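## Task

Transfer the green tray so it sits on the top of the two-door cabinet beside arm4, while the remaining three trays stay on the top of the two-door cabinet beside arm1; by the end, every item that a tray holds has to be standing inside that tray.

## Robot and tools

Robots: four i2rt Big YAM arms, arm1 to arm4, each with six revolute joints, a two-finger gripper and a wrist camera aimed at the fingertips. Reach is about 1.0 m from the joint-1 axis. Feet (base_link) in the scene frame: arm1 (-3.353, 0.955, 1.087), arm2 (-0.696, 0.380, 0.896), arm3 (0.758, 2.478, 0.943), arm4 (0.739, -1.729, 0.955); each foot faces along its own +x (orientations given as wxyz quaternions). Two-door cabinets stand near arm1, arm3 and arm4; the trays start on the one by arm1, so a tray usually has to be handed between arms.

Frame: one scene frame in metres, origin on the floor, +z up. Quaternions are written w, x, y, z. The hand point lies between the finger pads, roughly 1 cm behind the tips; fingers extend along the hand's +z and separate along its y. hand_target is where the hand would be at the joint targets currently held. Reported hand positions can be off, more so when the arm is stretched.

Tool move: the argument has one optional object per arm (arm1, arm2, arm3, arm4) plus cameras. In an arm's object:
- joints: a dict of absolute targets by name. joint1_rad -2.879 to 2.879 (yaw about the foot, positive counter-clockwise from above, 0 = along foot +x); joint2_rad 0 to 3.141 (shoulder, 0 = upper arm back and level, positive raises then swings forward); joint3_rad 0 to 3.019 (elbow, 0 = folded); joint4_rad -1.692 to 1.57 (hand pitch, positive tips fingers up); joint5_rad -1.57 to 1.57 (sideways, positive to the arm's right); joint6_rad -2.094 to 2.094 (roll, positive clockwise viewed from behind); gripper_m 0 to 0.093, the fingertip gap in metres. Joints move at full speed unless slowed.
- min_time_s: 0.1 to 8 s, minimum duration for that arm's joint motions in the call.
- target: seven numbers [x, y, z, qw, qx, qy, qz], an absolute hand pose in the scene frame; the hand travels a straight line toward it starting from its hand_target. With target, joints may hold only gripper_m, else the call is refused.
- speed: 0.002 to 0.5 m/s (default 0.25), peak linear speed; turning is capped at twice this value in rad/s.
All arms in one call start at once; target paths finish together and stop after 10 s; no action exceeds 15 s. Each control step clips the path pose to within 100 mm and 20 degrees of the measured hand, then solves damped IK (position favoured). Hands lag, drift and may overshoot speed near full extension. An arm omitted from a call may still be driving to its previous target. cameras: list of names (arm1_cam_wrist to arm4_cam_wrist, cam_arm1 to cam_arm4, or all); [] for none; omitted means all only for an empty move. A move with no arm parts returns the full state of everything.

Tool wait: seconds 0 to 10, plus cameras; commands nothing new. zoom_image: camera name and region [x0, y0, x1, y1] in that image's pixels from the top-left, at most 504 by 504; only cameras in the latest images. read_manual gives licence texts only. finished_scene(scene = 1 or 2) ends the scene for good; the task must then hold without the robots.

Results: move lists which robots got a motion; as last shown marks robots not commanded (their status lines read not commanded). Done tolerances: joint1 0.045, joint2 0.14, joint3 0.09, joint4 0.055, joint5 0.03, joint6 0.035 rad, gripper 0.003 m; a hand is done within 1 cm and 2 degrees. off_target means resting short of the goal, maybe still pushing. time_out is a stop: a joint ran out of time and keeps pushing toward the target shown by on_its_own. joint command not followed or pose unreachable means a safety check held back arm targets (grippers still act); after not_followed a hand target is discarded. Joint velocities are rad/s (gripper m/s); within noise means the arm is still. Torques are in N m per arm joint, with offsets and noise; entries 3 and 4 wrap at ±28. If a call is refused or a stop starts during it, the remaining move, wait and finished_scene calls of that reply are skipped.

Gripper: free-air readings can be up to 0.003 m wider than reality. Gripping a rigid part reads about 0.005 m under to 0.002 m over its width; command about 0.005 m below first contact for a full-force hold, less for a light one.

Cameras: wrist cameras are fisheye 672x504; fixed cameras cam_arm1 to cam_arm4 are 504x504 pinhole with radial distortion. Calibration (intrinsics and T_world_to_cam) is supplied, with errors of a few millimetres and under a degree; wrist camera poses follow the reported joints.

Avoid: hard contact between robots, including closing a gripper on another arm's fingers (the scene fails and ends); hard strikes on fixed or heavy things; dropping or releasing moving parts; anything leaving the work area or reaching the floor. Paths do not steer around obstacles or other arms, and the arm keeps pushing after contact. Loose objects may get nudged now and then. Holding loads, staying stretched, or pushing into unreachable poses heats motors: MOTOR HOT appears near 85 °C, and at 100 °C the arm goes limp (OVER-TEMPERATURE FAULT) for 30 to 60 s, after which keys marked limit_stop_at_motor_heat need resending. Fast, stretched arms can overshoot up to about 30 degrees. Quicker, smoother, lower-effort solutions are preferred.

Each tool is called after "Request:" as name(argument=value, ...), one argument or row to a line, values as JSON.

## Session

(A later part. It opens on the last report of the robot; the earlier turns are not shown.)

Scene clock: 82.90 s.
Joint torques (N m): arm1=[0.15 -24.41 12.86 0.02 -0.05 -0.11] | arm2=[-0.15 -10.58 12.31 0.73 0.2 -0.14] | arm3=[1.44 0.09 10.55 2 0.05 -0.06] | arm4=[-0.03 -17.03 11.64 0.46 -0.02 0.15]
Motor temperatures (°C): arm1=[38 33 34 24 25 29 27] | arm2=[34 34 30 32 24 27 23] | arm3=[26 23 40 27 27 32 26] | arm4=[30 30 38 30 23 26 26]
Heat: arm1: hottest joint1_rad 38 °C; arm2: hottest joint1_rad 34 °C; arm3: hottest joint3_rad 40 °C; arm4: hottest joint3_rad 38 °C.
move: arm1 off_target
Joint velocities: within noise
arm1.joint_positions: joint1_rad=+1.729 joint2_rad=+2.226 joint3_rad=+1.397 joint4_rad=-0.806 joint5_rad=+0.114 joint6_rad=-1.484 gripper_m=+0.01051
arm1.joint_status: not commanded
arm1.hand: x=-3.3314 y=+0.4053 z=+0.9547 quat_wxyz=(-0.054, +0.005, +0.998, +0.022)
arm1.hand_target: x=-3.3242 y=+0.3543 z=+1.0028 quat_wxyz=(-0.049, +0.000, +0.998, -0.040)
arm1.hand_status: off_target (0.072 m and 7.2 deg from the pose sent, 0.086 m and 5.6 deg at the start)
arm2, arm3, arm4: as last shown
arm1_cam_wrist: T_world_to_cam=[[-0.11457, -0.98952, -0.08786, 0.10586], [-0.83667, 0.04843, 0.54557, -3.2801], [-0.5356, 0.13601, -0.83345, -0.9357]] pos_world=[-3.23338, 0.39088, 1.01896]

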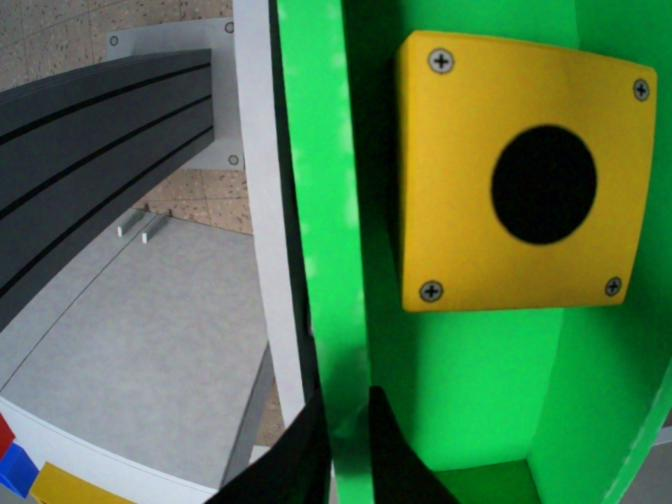

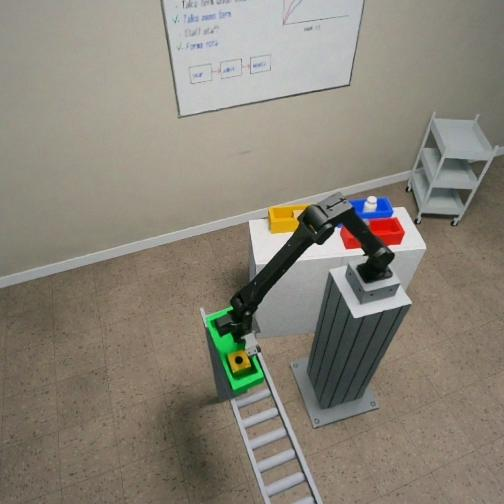

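Request:
move(
  arm1={"target": [-3.324, 0.346, 0.965, -0.0488, 0.000, 0.998, -0.055], "speed": 0.06},
  cameras=["arm1_cam_wrist", "cam_arm1"],
)

Request:
zoom_image(
  camera="cam_arm1",
  region=[190, 290, 290, 440],
)

Scene clock: 84.60 s.
Joint torques (N m): arm1=[-0.21 -19.72 11.71 3.23 -0.01 -0.12] | arm2=[0.03 -10.4 12.27 0.75 0.2 -0.15] | arm3=[1.61 0.03 10.51 1.98 0.07 -0.05] | arm4=[0.03 -17.14 11.63 0.46 -0.01 0.13]
Motor temperatures (°C): arm1=[38 33 34 24 25 29 27] | arm2=[34 34 30 32 24 27 23] | arm3=[26 23 40 27 27 32 26] | arm4=[30 30 38 30 23 26 26]
Heat: arm1: hottest joint1_rad 38 °C; arm2: hottest joint1_rad 34 °C; arm3: hottest joint3_rad 40 °C; arm4: hottest joint3_rad 38 °C.
move: arm1 off_target
Joint velocities: within noise
arm1.joint_positions: joint1_rad=+1.729 joint2_rad=+2.226 joint3_rad=+1.397 joint4_rad=-0.801 joint5_rad=+0.116 joint6_rad=-1.485 gripper_m=+0.01051
arm1.joint_status: not commanded
arm1.hand: x=-3.3317 y=+0.4041 z=+0.9547 quat_wxyz=(-0.054, +0.005, +0.998, +0.019)
arm1.hand_target: x=-3.3241 y=+0.3501 z=+0.9705 quat_wxyz=(-0.049, +0.000, +0.997, -0.055)
arm1.hand_status: off_target (0.059 m and 8.6 deg from the pose sent, 0.061 m and 8.9 deg at the start)
arm2, arm3, arm4: as last shown
arm1_cam_wrist: T_world_to_cam=[[-0.1136, -0.99008, -0.08273, 0.10316], [-0.83587, 0.05023, 0.54663, -3.27937], [-0.53705, 0.13125, -0.83328, -0.9388]] pos_world=[-3.23358, 0.39008, 1.01886]

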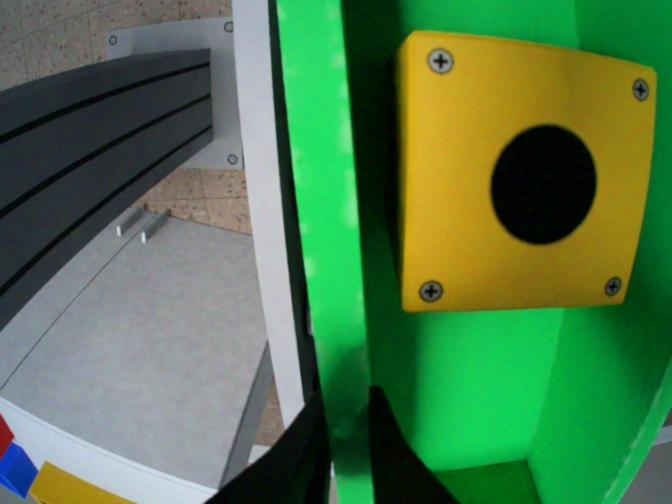

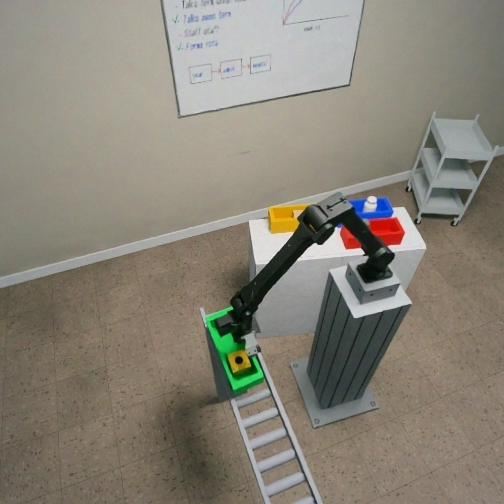

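Scaled by 3.360 from the camera's image (finer frame: 720x720).

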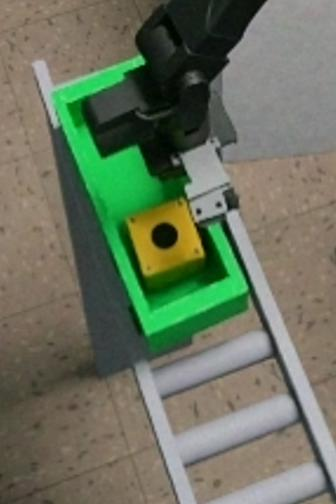

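Request:
move(
  arm1={"target": [-3.324, 0.346, 0.93, -0.0488, 0.000, 0.998, -0.05], "speed": 0.06},
  cameras=["arm1_cam_wrist", "cam_arm1"],
)

Request:
zoom_image(
  camera="cam_arm1",
  region=[190, 290, 290, 440],
)

Scene clock: 86.30 s.
Joint torques (N m): arm1=[-0.03 -17.85 12.36 3.44 0.38 -0.39] | arm2=[-0.26 -10.4 12.3 0.72 0.2 -0.15] | arm3=[1.9 -0.5 10.51 1.91 0.06 -0.06] | arm4=[-0.15 -17.03 11.62 0.42 -0.02 0.13]
Motor temperatures (°C): arm1=[38 33 34 24 25 29 28] | arm2=[34 34 30 32 24 27 23] | arm3=[26 23 40 27 27 31 26] | arm4=[30 30 38 30 23 26 26]
Heat: arm1: hottest joint1_rad 38 °C; arm2: hottest joint1_rad 34 °C; arm3: hottest joint3_rad 40 °C; arm4: hottest joint3_rad 38 °C.
move: arm1 off_target
Joint velocities: within noise
arm1.joint_positions: joint1_rad=+1.732 joint2_rad=+2.270 joint3_rad=+1.397 joint4_rad=-0.764 joint5_rad=+0.106 joint6_rad=-1.453 gripper_m=+0.01051
arm1.joint_status: not commanded
arm1.hand: x=-3.3283 y=+0.4072 z=+0.9306 quat_wxyz=(-0.050, +0.019, +0.998, +0.022)
arm1.hand_target: x=-3.3239 y=+0.3509 z=+0.9362 quat_wxyz=(-0.050, +0.001, +0.998, -0.049)
arm1.hand_status: off_target (0.061 m and 8.6 deg from the pose sent, 0.064 m and 8.0 deg at the start)
arm2, arm3, arm4: as last shown
arm1_cam_wrist: T_world_to_cam=[[-0.14135, -0.98603, -0.08818, 0.01572], [-0.83885, 0.072, 0.53958, -3.27577], [-0.52569, 0.15024, -0.8373, -0.92362]] pos_world=[-3.2312, 0.39011, 0.99558]

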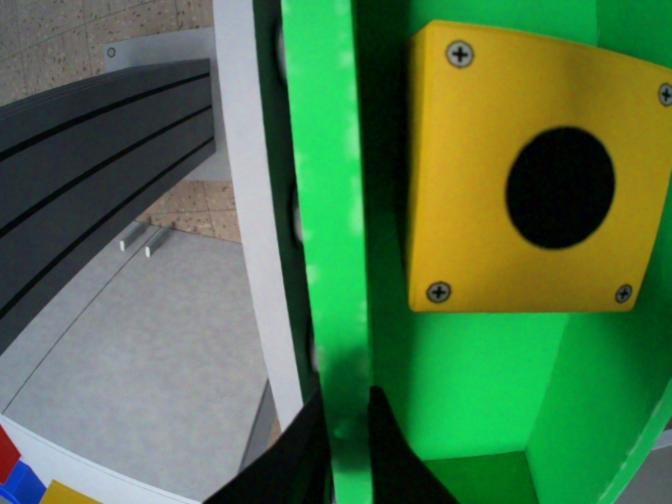

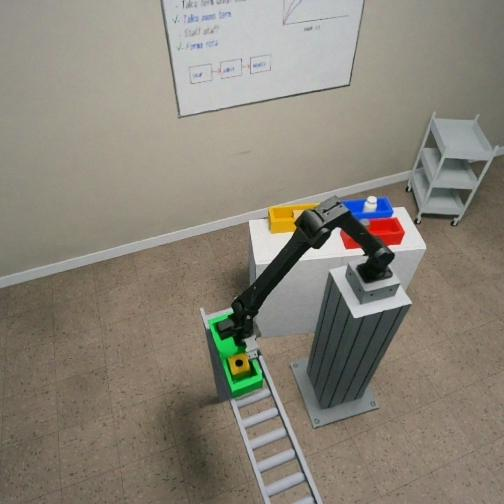

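Scaled by 3.360 from the camera's image (finer frame: 720x720).

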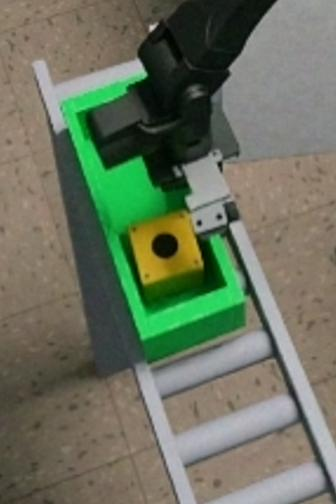

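Request:
zoom_image(
  camera="cam_arm1",
  region=[215, 370, 275, 430],
)

Request:
zoom_image(
  camera="cam_arm1",
  region=[190, 300, 250, 360],
)

Request:
zoom_image(
  camera="arm1_cam_wrist",
  region=[200, 0, 400, 504],
)

Scaled by 8.400 from the camera's image (finer frame: 720x720).

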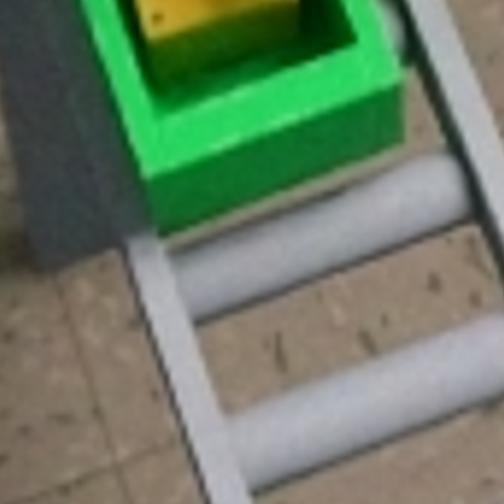

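Scaled by 8.400 from the camera's image (finer frame: 720x720).

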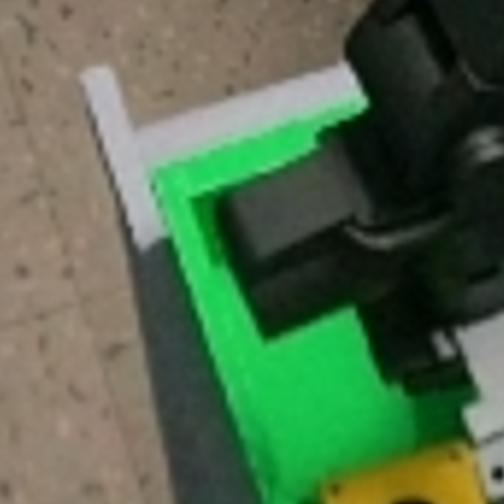

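Scaled by 1.000.

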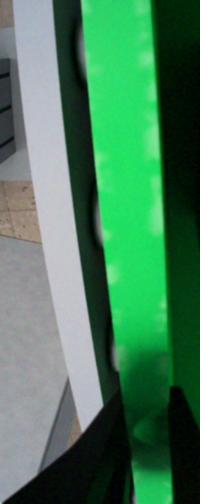

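Request:
move(
  arm1={"target": [-3.326, 0.360, 0.975, -0.0488, -0.008, 0.998, -0.045], "speed": 0.06},
  cameras=["arm1_cam_wrist", "cam_arm1"],
)

Request:
zoom_image(
  camera="cam_arm1",
  region=[200, 360, 280, 440],
)

Scene clock: 89.43 s.
Joint torques (N m): arm1=[-0.38 -25.17 9.06 1.44 0.36 -0.52] | arm2=[-0.09 -10.4 12.3 0.72 0.2 -0.15] | arm3=[1.85 -0.26 10.41 1.88 0.06 -0.04] | arm4=[-0.15 -17.14 11.64 0.43 -0.01 0.13]
Motor temperatures (°C): arm1=[38 33 34 24 25 29 28] | arm2=[34 34 30 32 24 27 23] | arm3=[26 23 40 27 27 31 26] | arm4=[30 30 38 30 23 26 26]
Heat: arm1: hottest joint1_rad 38 °C; arm2: hottest joint1_rad 34 °C; arm3: hottest joint3_rad 40 °C; arm4: hottest joint3_rad 38 °C.
move: arm1 off_target
Joint velocities: within noise
arm1.joint_positions: joint1_rad=+1.732 joint2_rad=+2.262 joint3_rad=+1.397 joint4_rad=-0.765 joint5_rad=+0.106 joint6_rad=-1.453 gripper_m=+0.01051
arm1.joint_status: not commanded
arm1.hand: x=-3.3282 y=+0.4050 z=+0.9350 quat_wxyz=(-0.049, +0.020, +0.998, +0.019)
arm1.hand_target: x=-3.3259 y=+0.3626 z=+0.9768 quat_wxyz=(-0.051, -0.007, +0.998, -0.044)
arm1.hand_status: off_target (0.060 m and 8.0 deg from the pose sent, 0.065 m and 8.3 deg at the start)
arm2, arm3, arm4: as last shown
arm1_cam_wrist: T_world_to_cam=[[-0.14176, -0.98661, -0.08067, 0.00585], [-0.83917, 0.07655, 0.53846, -3.27972], [-0.52507, 0.14403, -0.83878, -0.91357]] pos_world=[-3.2311, 0.3884, 1.00019]

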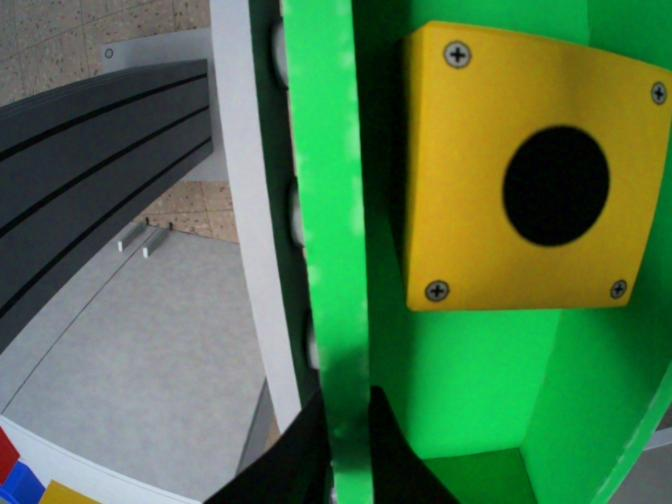

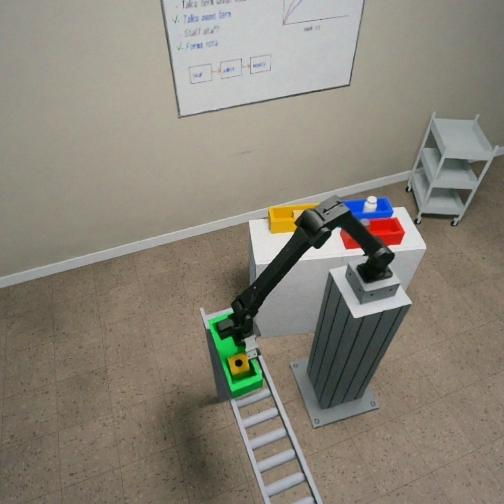

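Scaled by 6.300 from the camera's image (finer frame: 720x720).

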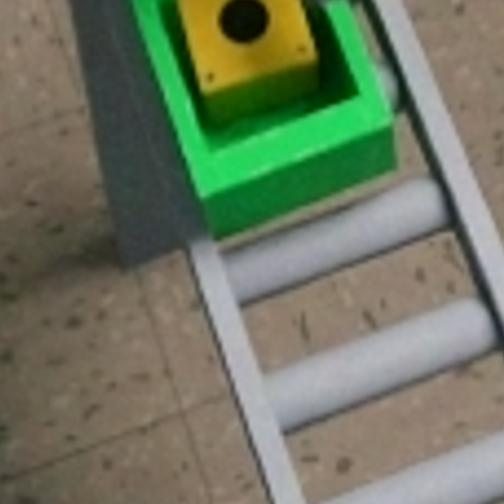

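Request:
move(
  arm1={"target": [-3.328, 0.362, 1.01, -0.0488, -0.012, 0.998, -0.045], "speed": 0.08},
  cameras=["arm1_cam_wrist"],
)

Scene clock: 91.13 s.
Joint torques (N m): arm1=[-0.32 -23.36 9.44 0.59 -0.26 -0.11] | arm2=[-0.03 -10.34 12.3 0.79 0.2 -0.14] | arm3=[1.49 -0.32 10.47 1.94 0.06 -0.05] | arm4=[-0.09 -17.08 11.64 0.42 -0.02 0.13]
Motor temperatures (°C): arm1=[38 33 34 24 25 29 28] | arm2=[34 34 30 32 24 27 23] | arm3=[26 23 40 27 27 31 26] | arm4=[30 31 38 30 23 26 26]
Heat: arm1: hottest joint1_rad 38 °C; arm2: hottest joint1_rad 34 °C; arm3: hottest joint3_rad 40 °C; arm4: hottest joint3_rad 38 °C.
move: arm1 off_target
Joint velocities: within noise
arm1.joint_positions: joint1_rad=+1.732 joint2_rad=+2.183 joint3_rad=+1.397 joint4_rad=-0.799 joint5_rad=+0.120 joint6_rad=-1.516 gripper_m=+0.01051
arm1.joint_status: not commanded
arm1.hand: x=-3.3303 y=+0.3928 z=+0.9777 quat_wxyz=(-0.055, -0.010, +0.998, -0.002)
arm1.hand_target: x=-3.3281 y=+0.3636 z=+1.0106 quat_wxyz=(-0.049, -0.012, +0.998, -0.045)
arm1.hand_status: off_target (0.045 m and 4.9 deg from the pose sent, 0.086 m and 8.1 deg at the start)
arm2, arm3, arm4: as last shown
arm1_cam_wrist: T_world_to_cam=[[-0.08081, -0.99588, -0.04122, 0.16494], [-0.83748, 0.04541, 0.54458, -3.29161], [-0.54046, 0.07853, -0.8377, -0.90371]] pos_world=[-3.23175, 0.38471, 1.0423]

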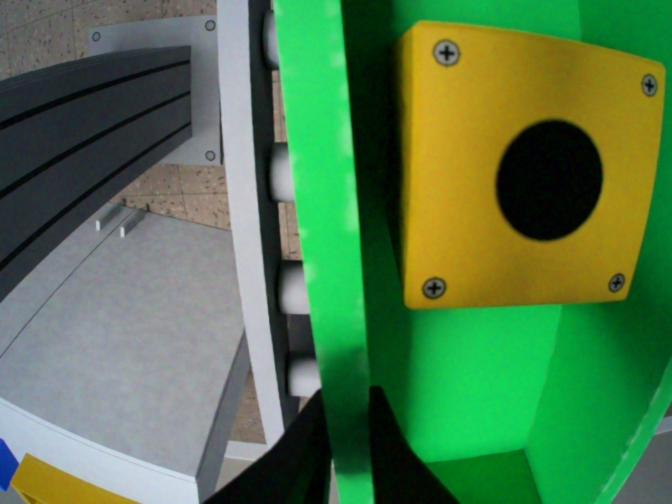

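Request:
move(
  arm1={"target": [-3.327, 0.370, 0.963, -0.0488, -0.006, 0.998, -0.055], "speed": 0.06},
  cameras=["arm1_cam_wrist", "cam_arm1"],
)

Request:
zoom_image(
  camera="cam_arm1",
  region=[200, 360, 280, 440],
)

Scene clock: 93.37 s.
Joint torques (N m): arm1=[-0.32 -21.25 7.13 1.29 -0.19 0.01] | arm2=[-0.15 -10.46 12.33 0.75 0.19 -0.13] | arm3=[1.61 -0.32 10.48 1.99 0.03 -0.04] | arm4=[-0.03 -17.08 11.62 0.42 -0.02 0.14]
Motor temperatures (°C): arm1=[38 33 34 24 25 29 28] | arm2=[34 34 30 32 24 27 23] | arm3=[26 23 40 27 27 31 26] | arm4=[30 31 38 30 23 26 26]
Heat: arm1: hottest joint1_rad 38 °C; arm2: hottest joint1_rad 34 °C; arm3: hottest joint3_rad 40 °C; arm4: hottest joint3_rad 38 °C.
move: arm1 off_target
Joint velocities: within noise
arm1.joint_positions: joint1_rad=+1.732 joint2_rad=+2.221 joint3_rad=+1.376 joint4_rad=-0.685 joint5_rad=+0.120 joint6_rad=-1.516 gripper_m=+0.01051
arm1.joint_status: not commanded
arm1.hand: x=-3.3293 y=+0.3851 z=+0.9520 quat_wxyz=(-0.053, -0.009, +0.998, -0.030)
arm1.hand_target: x=-3.3269 y=+0.3703 z=+0.9634 quat_wxyz=(-0.049, -0.006, +0.997, -0.055)
arm1.hand_status: off_target (0.019 m and 2.9 deg from the pose sent, 0.027 m and 6.1 deg at the start)
arm2, arm3, arm4: as last shown
arm1_cam_wrist: T_world_to_cam=[[-0.08096, -0.99662, 0.01373, 0.10378], [-0.83995, 0.07564, 0.53736, -3.28954], [-0.53659, 0.03197, -0.84324, -0.88799]] pos_world=[-3.23114, 0.38064, 1.01747]

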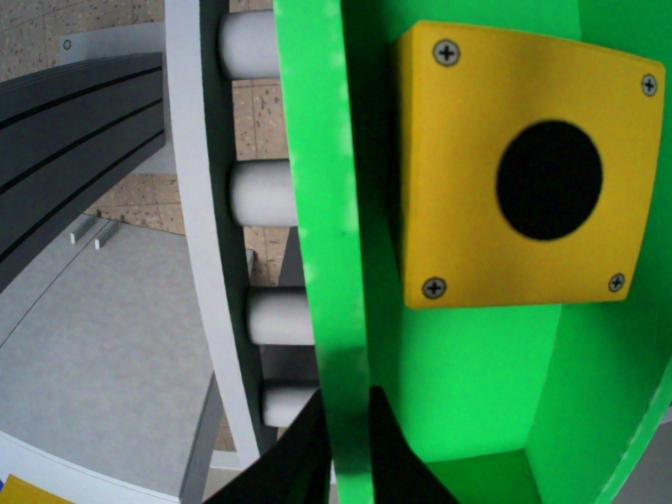

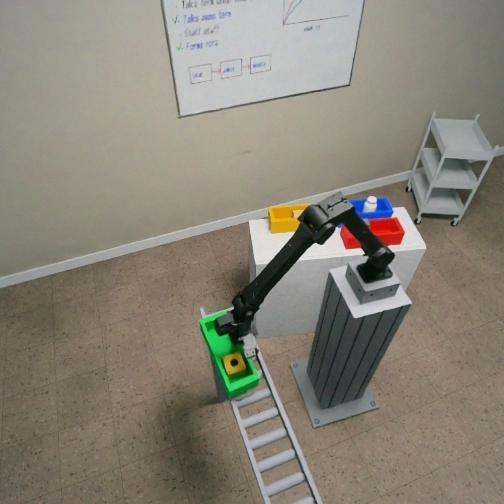

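Scaled by 6.300 from the camera's image (finer frame: 720x720).

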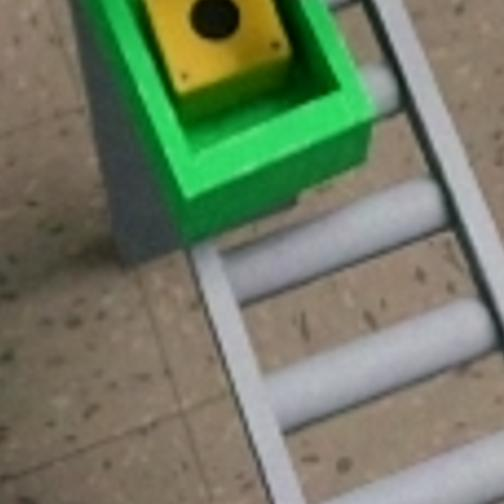

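Request:
move(
  arm1={"target": [-3.327, 0.400, 0.970, -0.0488, -0.004, 0.998, -0.025], "speed": 0.06},
  cameras=["arm1_cam_wrist", "cam_arm1"],
)

Request:
zoom_image(
  camera="cam_arm1",
  region=[200, 360, 280, 440],
)

Scene clock: 94.90 s.
Joint torques (N m): arm1=[0.09 -23.24 6.15 -0.18 0 0.08] | arm2=[-0.21 -10.46 12.31 0.76 0.18 -0.14] | arm3=[1.96 -0.09 10.52 1.95 0.08 -0.07] | arm4=[-0.09 -17.08 11.62 0.46 -0.01 0.13]
Motor temperatures (°C): arm1=[38 33 34 24 25 29 28] | arm2=[34 34 31 32 24 27 23] | arm3=[26 23 40 27 27 31 26] | arm4=[30 31 38 30 23 26 26]
Heat: arm1: hottest joint1_rad 38 °C; arm2: hottest joint1_rad 34 °C; arm3: hottest joint3_rad 40 °C; arm4: hottest joint3_rad 38 °C.
move: arm1 off_target
Joint velocities: within noise
arm1.joint_positions: joint1_rad=+1.732 joint2_rad=+2.207 joint3_rad=+1.331 joint4_rad=-0.696 joint5_rad=+0.109 joint6_rad=-1.513 gripper_m=+0.01051
arm1.joint_status: not commanded
arm1.hand: x=-3.3293 y=+0.4082 z=+0.9477 quat_wxyz=(-0.049, -0.009, +0.999, -0.009)
arm1.hand_target: x=-3.3269 y=+0.4002 z=+0.9695 quat_wxyz=(-0.049, -0.004, +0.998, -0.025)
arm1.hand_status: off_target (0.024 m and 2.0 deg from the pose sent, 0.023 m and 0.9 deg at the start)
arm2, arm4: as last shown
arm3.joint_positions: joint1_rad=-0.331 joint2_rad=+0.647 joint3_rad=+1.368 joint4_rad=-1.341 joint5_rad=+0.187 joint6_rad=+0.489 gripper_m=+0.09396
arm3.joint_status: not commanded
arm3.hand: x=+1.0113 y=+2.4730 z=+1.4646 quat_wxyz=(-0.457, -0.206, -0.864, -0.057)
arm3.hand_target: x=+1.0096 y=+2.4728 z=+1.4771 quat_wxyz=(-0.469, -0.206, -0.857, -0.062)
arm3.hand_status: not commanded
arm1_cam_wrist: T_world_to_cam=[[-0.08277, -0.99613, -0.02941, 0.16157], [-0.84369, 0.05434, 0.53407, -3.2895], [-0.53041, 0.06902, -0.84493, -0.88532]] pos_world=[-3.23153, 0.40078, 1.01354]

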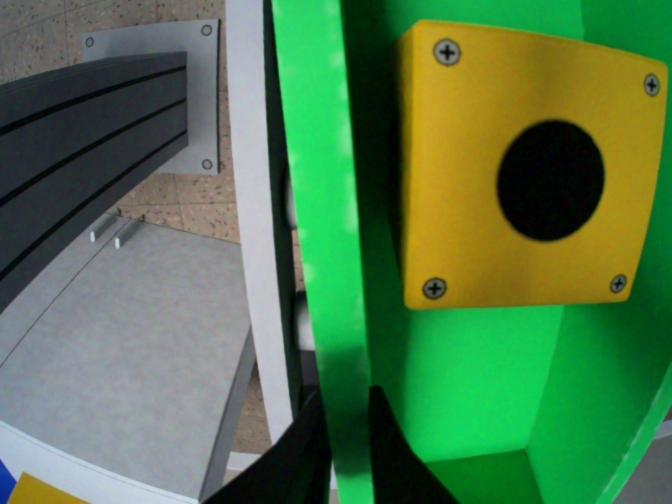

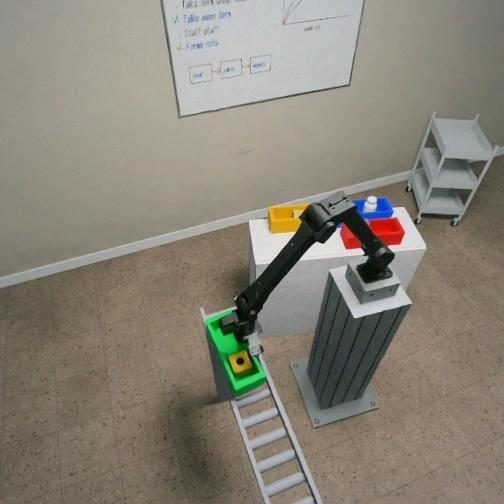

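Scaled by 6.300 from the camera's image (finer frame: 720x720).

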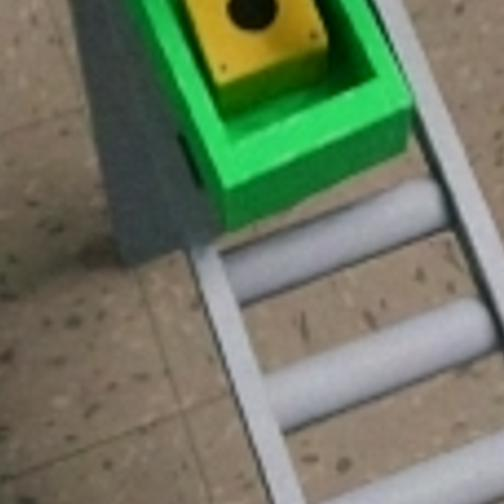

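Request:
move(
  arm1={"target": [-3.327, 0.398, 0.947, -0.0488, -0.006, 0.998, -0.028], "speed": 0.05},
  cameras=["arm1_cam_wrist", "cam_arm1"],
)

Request:
zoom_image(
  camera="cam_arm1",
  region=[200, 360, 280, 440],
)

Scene clock: 96.43 s.
Joint torques (N m): arm1=[0.15 -19.43 6.39 1.22 -0.01 0.06] | arm2=[-0.21 -10.4 12.26 0.75 0.19 -0.14] | arm3=[1.96 -0.15 10.59 1.94 0.07 -0.06] | arm4=[-0.15 -17.14 11.64 0.47 -0.02 0.13]
Motor temperatures (°C): arm1=[38 33 34 24 25 28 28] | arm2=[34 34 31 32 24 26 23] | arm3=[26 23 40 27 27 31 26] | arm4=[30 31 38 30 23 26 26]
Heat: arm1: hottest joint1_rad 38 °C; arm2: hottest joint1_rad 34 °C; arm3: hottest joint3_rad 40 °C; arm4: hottest joint3_rad 38 °C.
move: arm1 done
Joint velocities: within noise
arm1.joint_positions: joint1_rad=+1.732 joint2_rad=+2.207 joint3_rad=+1.331 joint4_rad=-0.684 joint5_rad=+0.110 joint6_rad=-1.513 gripper_m=+0.01051
arm1.joint_status: not commanded
arm1.hand: x=-3.3291 y=+0.4053 z=+0.9475 quat_wxyz=(-0.049, -0.008, +0.999, -0.015)
arm1.hand_target: x=-3.3269 y=+0.3982 z=+0.9471 quat_wxyz=(-0.049, -0.006, +0.998, -0.028)
arm1.hand_status: done (0.008 m and 1.6 deg from the pose sent, 0.010 m and 2.2 deg at the start)
arm2.joint_positions: joint1_rad=-0.033 joint2_rad=+1.393 joint3_rad=+1.062 joint4_rad=-1.282 joint5_rad=+0.010 joint6_rad=-0.008 gripper_m=+0.09396
arm2.joint_status: not commanded
arm2.hand: x=-1.0676 y=+0.3859 z=+1.0420 quat_wxyz=(-0.001, -1.000, -0.002, -0.017)
arm2.hand_target: x=-1.0797 y=+0.3901 z=+1.0502 quat_wxyz=(+0.000, -1.000, +0.000, +0.000)
arm2.hand_status: not commanded
arm3: as last shown
arm4.joint_positions: joint1_rad=+1.431 joint2_rad=+1.708 joint3_rad=+1.252 joint4_rad=-1.157 joint5_rad=-0.012 joint6_rad=+1.391 gripper_m=+0.09396
arm4.joint_status: not commanded
arm4.hand: x=+1.0415 y=-1.3657 z=+1.0378 quat_wxyz=(+0.007, -0.258, -0.966, +0.017)
arm4.hand_target: x=+1.0495 y=-1.3505 z=+1.0503 quat_wxyz=(+0.000, -0.259, -0.966, +0.000)
arm4.hand_status: not commanded
arm1_cam_wrist: T_world_to_cam=[[-0.08292, -0.9964, -0.01773, 0.14716], [-0.84393, 0.06075, 0.533, -3.29154], [-0.53001, 0.05916, -0.84593, -0.87886]] pos_world=[-3.23143, 0.39857, 1.01356]

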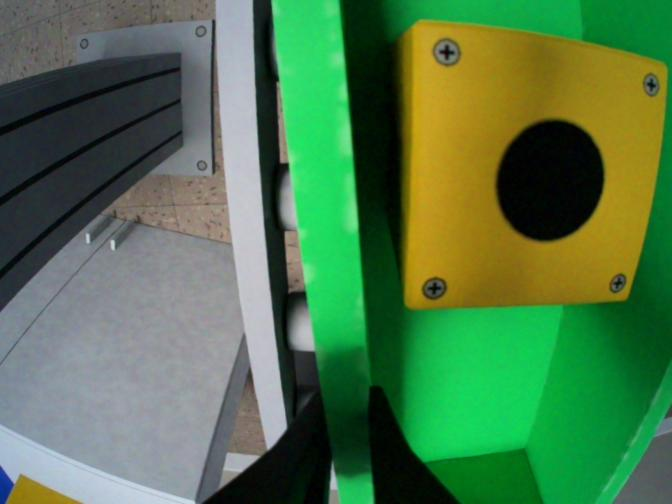

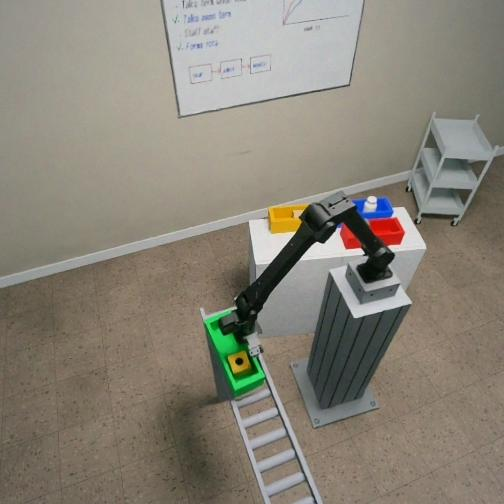

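Scaled by 6.300 from the camera's image (finer frame: 720x720).

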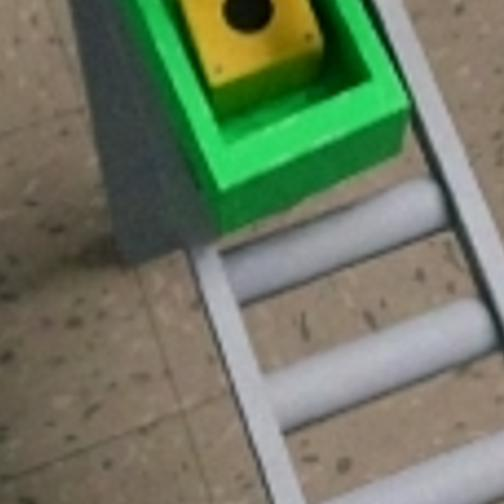

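Request:
move(
  arm1={"target": [-3.327, 0.402, 0.928, -0.0488, -0.006, 0.998, -0.020], "speed": 0.05},
  cameras=["arm1_cam_wrist", "cam_arm1"],
)

Request:
zoom_image(
  camera="cam_arm1",
  region=[200, 360, 280, 440],
)

Scene clock: 97.67 s.
Joint torques (N m): arm1=[-0.21 -17.14 6.48 1.05 0.12 0.04] | arm2=[0.03 -10.29 12.3 0.75 0.2 -0.14] | arm3=[1.9 -0.21 10.5 1.99 0.06 -0.03] | arm4=[-0.09 -17.14 11.63 0.47 -0.02 0.14]
Motor temperatures (°C): arm1=[38 33 34 24 25 28 28] | arm2=[34 34 31 32 24 26 23] | arm3=[26 23 40 27 27 31 26] | arm4=[30 31 38 30 23 26 26]
Heat: arm1: hottest joint1_rad 38 °C; arm2: hottest joint1_rad 34 °C; arm3: hottest joint3_rad 40 °C; arm4: hottest joint3_rad 38 °C.
move: arm1 off_target
Joint velocities: within noise
arm1.joint_positions: joint1_rad=+1.732 joint2_rad=+2.218 joint3_rad=+1.331 joint4_rad=-0.658 joint5_rad=+0.106 joint6_rad=-1.513 gripper_m=+0.01051
arm1.joint_status: not commanded
arm1.hand: x=-3.3282 y=+0.4020 z=+0.9420 quat_wxyz=(-0.046, -0.008, +0.999, -0.022)
arm1.hand_target: x=-3.3270 y=+0.4025 z=+0.9283 quat_wxyz=(-0.049, -0.006, +0.999, -0.020)
arm1.hand_status: off_target (0.014 m and 0.4 deg from the pose sent, 0.020 m and 0.7 deg at the start)
arm2, arm3, arm4: as last shown
arm1_cam_wrist: T_world_to_cam=[[-0.08291, -0.99655, -0.00357, 0.13062], [-0.84634, 0.06852, 0.52822, -3.29423], [-0.52615, 0.04682, -0.8491, -0.86215]] pos_world=[-3.23083, 0.39625, 1.00848]

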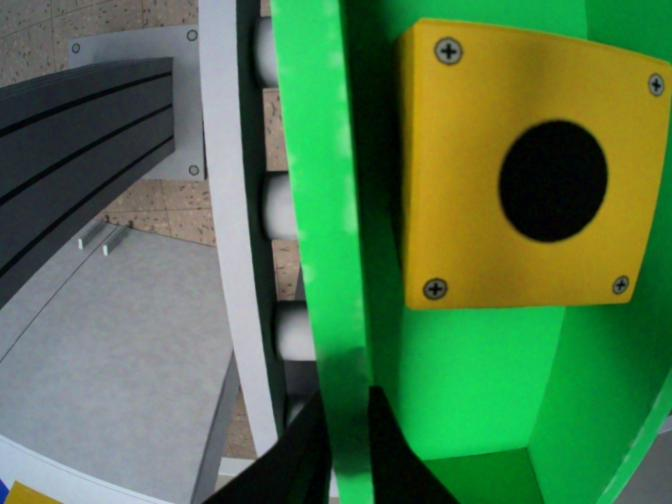

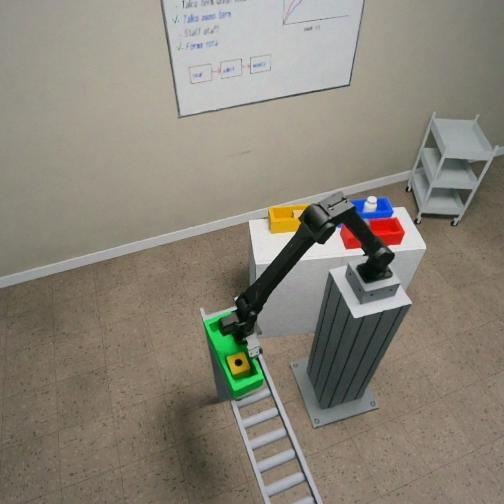

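Scaled by 6.300 from the camera's image (finer frame: 720x720).

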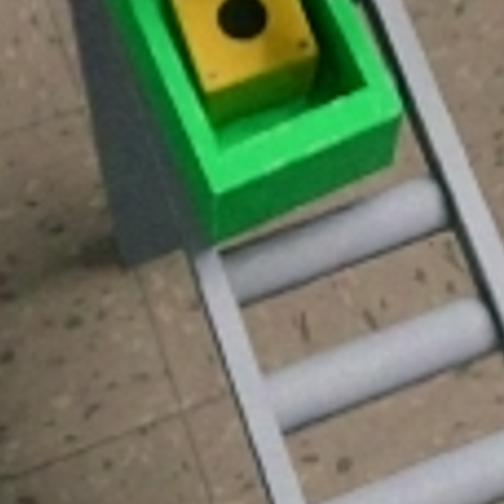

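Request:
move(
  arm1={"joints": {"joint4_rad": -0.685}, "min_time_s": 0.7},
  cameras=["cam_arm1"],
)

Request:
zoom_image(
  camera="cam_arm1",
  region=[200, 360, 280, 440],
)

Scene clock: 99.30 s.
Joint torques (N m): arm1=[-0.5 -17.32 6.6 -0.51 0.08 0.07] | arm2=[-0.03 -10.46 12.27 0.72 0.2 -0.14] | arm3=[1.85 -0.21 10.44 1.94 0.06 -0.06] | arm4=[-0.03 -17.2 11.64 0.44 -0.02 0.13]
Motor temperatures (°C): arm1=[38 33 34 24 25 28 28] | arm2=[34 34 31 32 24 26 23] | arm3=[26 23 40 27 27 31 25] | arm4=[30 31 38 30 23 26 26]
Heat: arm1: hottest joint1_rad 38 °C; arm2: hottest joint1_rad 34 °C; arm3: hottest joint3_rad 40 °C; arm4: hottest joint3_rad 38 °C.
move: arm1 done
Joint velocities: within noise
arm1.joint_positions: joint1_rad=+1.732 joint2_rad=+2.218 joint3_rad=+1.331 joint4_rad=-0.664 joint5_rad=+0.106 joint6_rad=-1.513 gripper_m=+0.01051
arm1.joint_status: all done
arm1.hand: x=-3.3282 y=+0.4034 z=+0.9419 quat_wxyz=(-0.046, -0.008, +0.999, -0.019)
arm1.hand_target: x=-3.3278 y=+0.4134 z=+0.9283 quat_wxyz=(-0.050, -0.008, +0.999, +0.002)
arm1.hand_status: not commanded
arm2, arm3, arm4: as last shown

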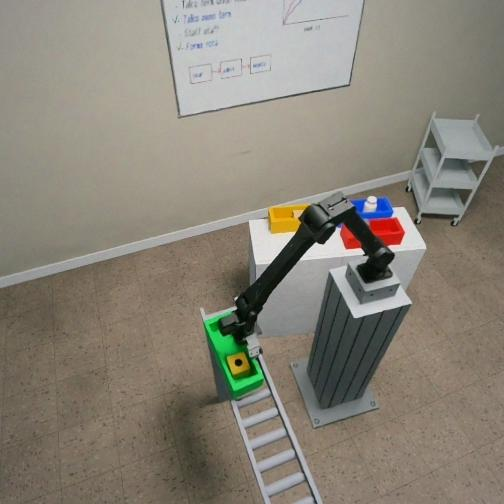

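Scaled by 6.300 from the camera's image (finer frame: 720x720).

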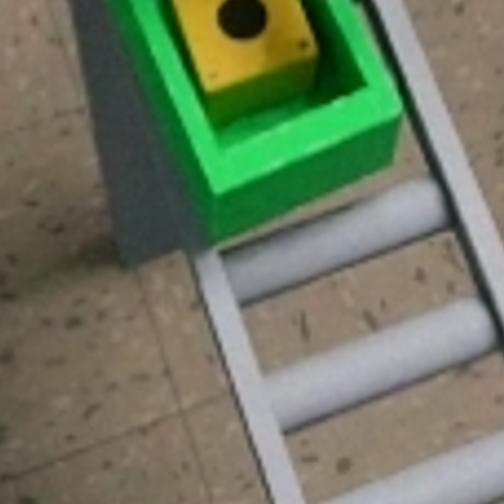

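Request:
move(
  arm1={"joints": {"joint4_rad": -0.705}, "min_time_s": 0.7},
  cameras=["cam_arm1", "arm1_cam_wrist"],
)

Request:
zoom_image(
  camera="cam_arm1",
  region=[200, 360, 280, 440],
)

Scene clock: 100.53 s.
Joint torques (N m): arm1=[0.15 -17.08 6.6 -0.69 0.11 0.04] | arm2=[-0.03 -10.4 12.34 0.75 0.19 -0.14] | arm3=[1.79 -0.26 10.45 1.96 0.06 -0.06] | arm4=[-0.09 -17.14 11.64 0.44 -0.01 0.13]
Motor temperatures (°C): arm1=[38 33 34 24 25 28 28] | arm2=[34 34 31 32 24 26 23] | arm3=[26 23 40 27 27 31 25] | arm4=[30 31 38 30 23 26 26]
Heat: arm1: hottest joint1_rad 38 °C; arm2: hottest joint1_rad 34 °C; arm3: hottest joint3_rad 40 °C; arm4: hottest joint3_rad 38 °C.
move: arm1 done
Joint velocities: within noise
arm1.joint_positions: joint1_rad=+1.732 joint2_rad=+2.218 joint3_rad=+1.331 joint4_rad=-0.676 joint5_rad=+0.106 joint6_rad=-1.513 gripper_m=+0.01051
arm1.joint_status: all done
arm1.hand: x=-3.3284 y=+0.4062 z=+0.9418 quat_wxyz=(-0.047, -0.009, +0.999, -0.013)
arm1.hand_target: x=-3.3282 y=+0.4183 z=+0.9284 quat_wxyz=(-0.051, -0.008, +0.999, +0.012)
arm1.hand_status: not commanded
arm2, arm3, arm4: as last shown
pictures: arm1_cam_wrist, cam_arm1
arm1_cam_wrist: T_world_to_cam=[[-0.08264, -0.99637, -0.02059, 0.15168], [-0.84587, 0.0592, 0.53009, -3.2911], [-0.52695, 0.06122, -0.84769, -0.87242]] pos_world=[-3.23103, 0.39937, 1.00816]

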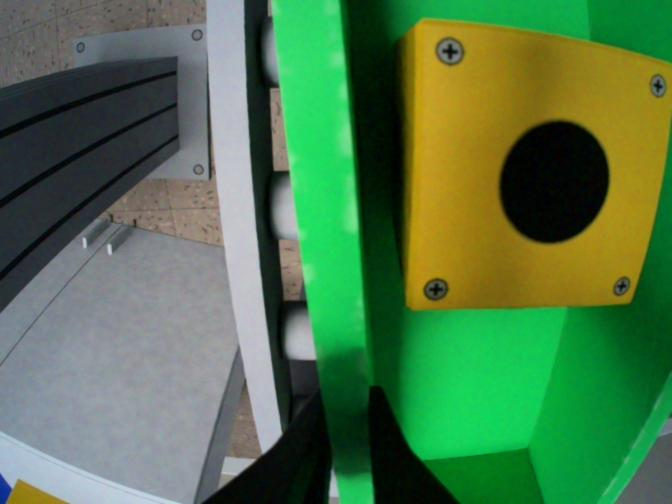

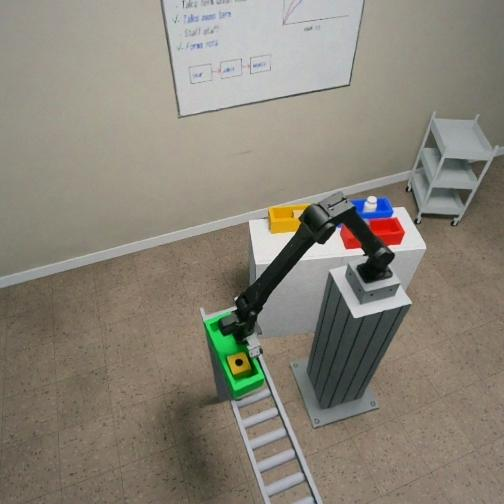

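Scaled by 6.300 from the camera's image (finer frame: 720x720).

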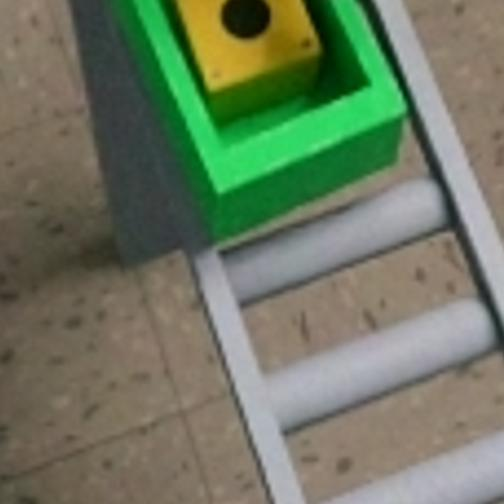

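Request:
move(
  arm1={"joints": {"joint4_rad": -0.74}, "min_time_s": 0.7},
  cameras=["cam_arm1", "arm1_cam_wrist"],
)

Request:
zoom_image(
  camera="cam_arm1",
  region=[200, 360, 280, 440],
)

Request:
zoom_image(
  camera="cam_arm1",
  region=[190, 300, 250, 360],
)

Scene clock: 101.93 s.
Joint torques (N m): arm1=[-0.15 -17.38 6.64 -1.13 0.11 0.05] | arm2=[-0.03 -10.4 12.3 0.76 0.19 -0.13] | arm3=[1.79 -0.21 10.47 1.99 0.04 -0.07] | arm4=[0.03 -17.03 11.62 0.47 -0.02 0.13]
Motor temperatures (°C): arm1=[38 34 34 24 25 28 28] | arm2=[34 34 31 32 24 26 23] | arm3=[26 23 40 27 27 31 25] | arm4=[30 31 39 30 23 26 26]
Heat: arm1: hottest joint1_rad 38 °C; arm2: hottest joint1_rad 34 °C; arm3: hottest joint3_rad 40 °C; arm4: hottest joint3_rad 39 °C.
move: arm1 done
Joint velocities: within noise
arm1.joint_positions: joint1_rad=+1.732 joint2_rad=+2.218 joint3_rad=+1.331 joint4_rad=-0.701 joint5_rad=+0.106 joint6_rad=-1.513 gripper_m=+0.01051
arm1.joint_status: all done
arm1.hand: x=-3.3289 y=+0.4124 z=+0.9418 quat_wxyz=(-0.048, -0.009, +0.999, -0.001)
arm1.hand_target: x=-3.3289 y=+0.4270 z=+0.9288 quat_wxyz=(-0.052, -0.009, +0.998, +0.030)
arm1.hand_status: not commanded
arm2, arm3, arm4: as last shown
pictures: arm1_cam_wrist, cam_arm1
arm1_cam_wrist: T_world_to_cam=[[-0.08244, -0.99556, -0.04544, 0.18151], [-0.84489, 0.04564, 0.53299, -3.28566], [-0.52855, 0.08234, -0.8449, -0.88973]] pos_world=[-3.23133, 0.4039, 1.00773]

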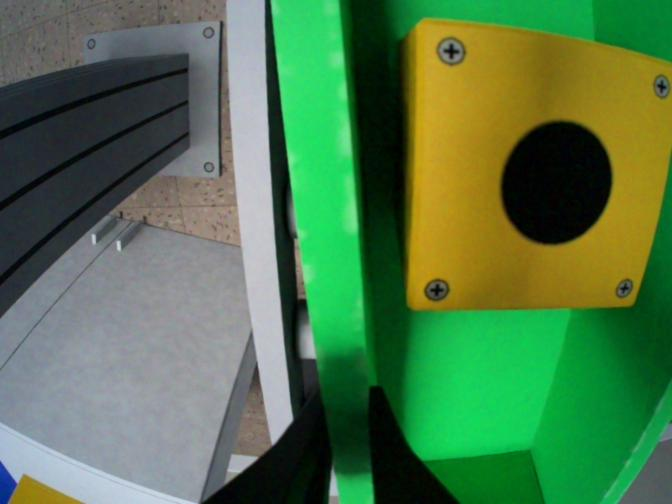

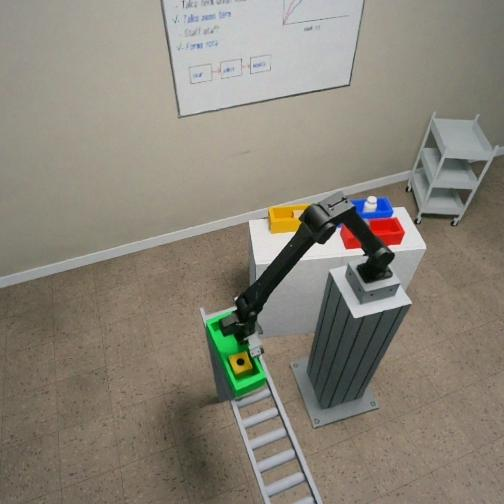

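Scaled by 6.300 from the camera's image (finer frame: 720x720).

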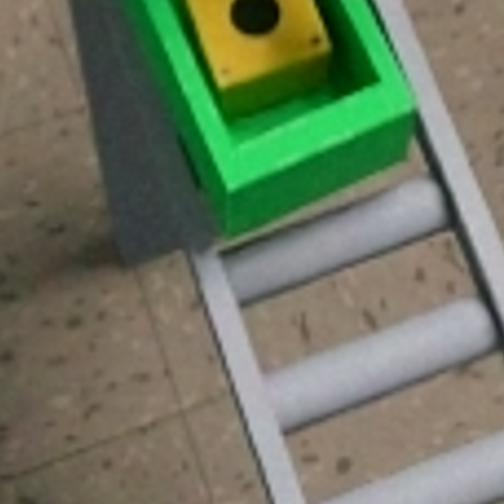

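Scaled by 8.400 from the camera's image (finer frame: 720x720).

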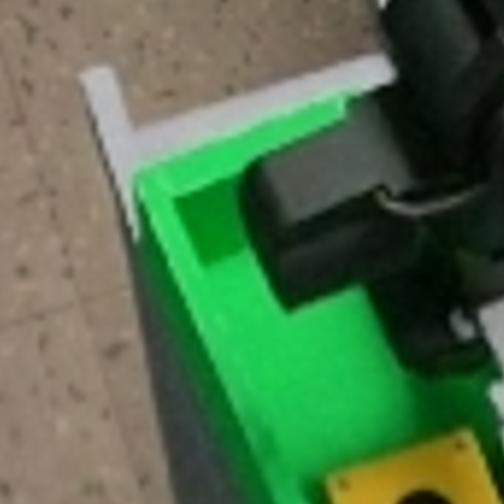

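Request:
move(
  arm1={"target": [-3.327, 0.400, 0.99, -0.0488, 0.030, 0.998, -0.025], "speed": 0.08},
  cameras=["cam_arm1"],
)

Request:
zoom_image(
  camera="cam_arm1",
  region=[190, 290, 290, 440],
)

Scene clock: 104.83 s.
Joint torques (N m): arm1=[0.09 -23.71 6.89 0.06 -0.08 0.12] | arm2=[-0.09 -10.46 12.27 0.73 0.19 -0.15] | arm3=[1.85 -0.38 10.41 2.02 0.05 -0.05] | arm4=[-0.03 -17.14 11.63 0.43 -0.02 0.14]
Motor temperatures (°C): arm1=[38 34 34 24 25 28 28] | arm2=[34 34 31 32 24 26 23] | arm3=[26 23 40 27 27 31 25] | arm4=[30 31 39 30 23 26 26]
Heat: arm1: hottest joint1_rad 38 °C; arm2: hottest joint1_rad 34 °C; arm3: hottest joint3_rad 40 °C; arm4: hottest joint3_rad 39 °C.
move: arm1 off_target
Joint velocities: within noise
arm1.joint_positions: joint1_rad=+1.732 joint2_rad=+2.175 joint3_rad=+1.327 joint4_rad=-0.742 joint5_rad=+0.115 joint6_rad=-1.446 gripper_m=+0.01051
arm1.joint_status: not commanded
arm1.hand: x=-3.3307 y=+0.4133 z=+0.9635 quat_wxyz=(-0.052, +0.024, +0.998, -0.002)
arm1.hand_target: x=-3.3270 y=+0.4003 z=+0.9896 quat_wxyz=(-0.049, +0.030, +0.998, -0.025)
arm1.hand_status: off_target (0.030 m and 2.8 deg from the pose sent, 0.050 m and 5.3 deg at the start)
arm2, arm3, arm4: as last shown

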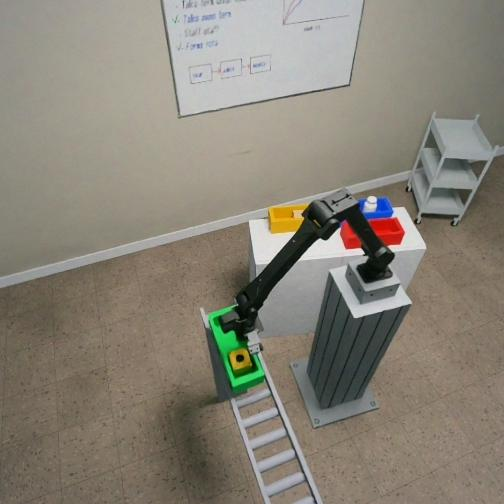

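Scaled by 3.360 from the camera's image (finer frame: 720x720).

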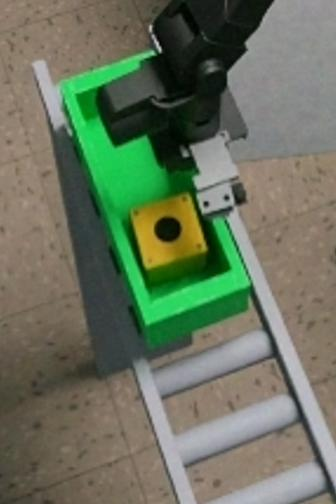

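Request:
move(
  arm1={"target": [-3.327, 0.410, 0.950, -0.0488, 0.030, 0.998, -0.020], "speed": 0.05},
  cameras=["cam_arm1", "arm1_cam_wrist"],
)

Request:
zoom_image(
  camera="cam_arm1",
  region=[190, 290, 290, 440],
)

Request:
zoom_image(
  camera="cam_arm1",
  region=[200, 360, 280, 440],
)

Scene clock: 107.00 s.
Joint torques (N m): arm1=[0.26 -19.9 6.2 1.05 -0.19 0.11] | arm2=[0.03 -10.4 12.33 0.73 0.19 -0.14] | arm3=[1.9 -0.32 10.48 1.94 0.04 -0.07] | arm4=[-0.15 -17.03 11.62 0.44 -0.02 0.13]
Motor temperatures (°C): arm1=[38 34 34 24 25 28 28] | arm2=[34 34 31 32 24 26 23] | arm3=[26 23 40 27 27 31 25] | arm4=[30 31 39 30 23 26 26]
Heat: arm1: hottest joint1_rad 38 °C; arm2: hottest joint1_rad 34 °C; arm3: hottest joint3_rad 40 °C; arm4: hottest joint3_rad 39 °C.
move: arm1 off_target
Joint velocities: within noise
arm1.joint_positions: joint1_rad=+1.732 joint2_rad=+2.201 joint3_rad=+1.302 joint4_rad=-0.694 joint5_rad=+0.115 joint6_rad=-1.445 gripper_m=+0.01051
arm1.joint_status: not commanded
arm1.hand: x=-3.3312 y=+0.4216 z=+0.9435 quat_wxyz=(-0.052, +0.025, +0.998, +0.000)
arm1.hand_target: x=-3.3269 y=+0.4102 z=+0.9502 quat_wxyz=(-0.049, +0.030, +0.998, -0.020)
arm1.hand_status: off_target (0.014 m and 2.4 deg from the pose sent, 0.014 m and 2.2 deg at the start)
arm2, arm3, arm4: as last shown
pictures: arm1_cam_wrist, cam_arm1
arm1_cam_wrist: T_world_to_cam=[[-0.15054, -0.9877, -0.04222, -0.04271], [-0.83486, 0.10414, 0.54053, -3.28729], [-0.52948, 0.11662, -0.84027, -0.91216]] pos_world=[-3.23382, 0.40653, 1.00861]

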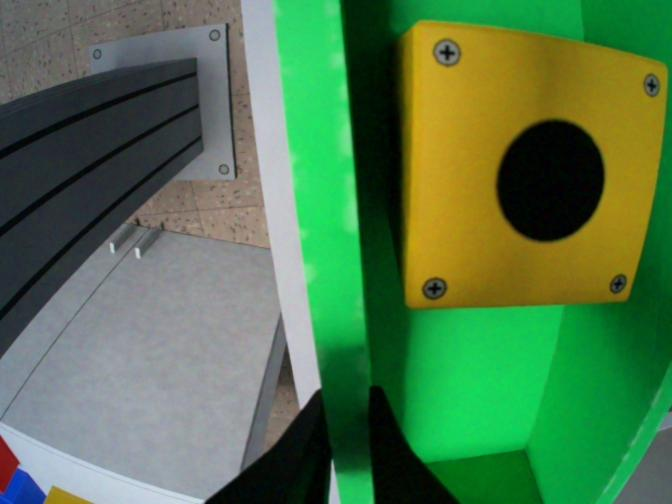

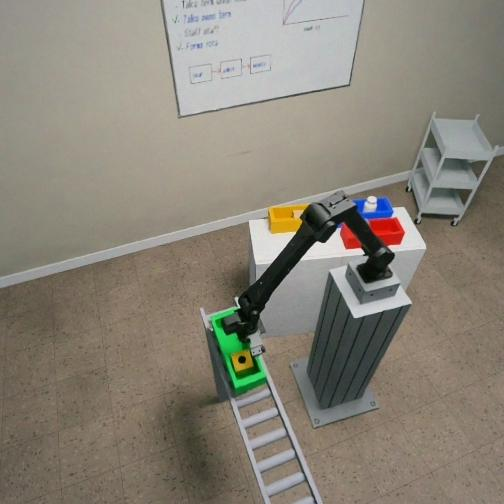

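Scaled by 3.360 from the camera's image (finer frame: 720x720).

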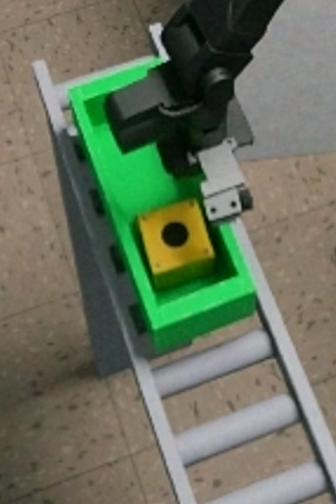

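Scaled by 6.300 from the camera's image (finer frame: 720x720).

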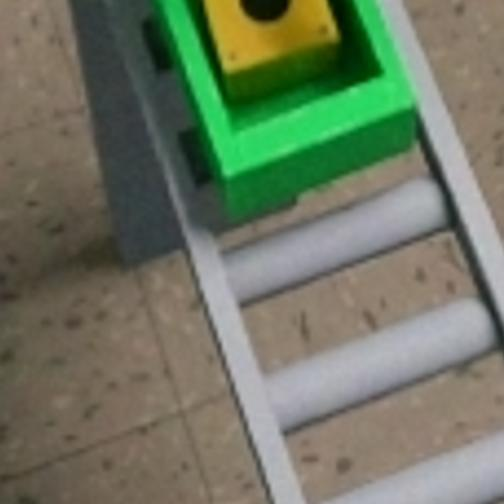

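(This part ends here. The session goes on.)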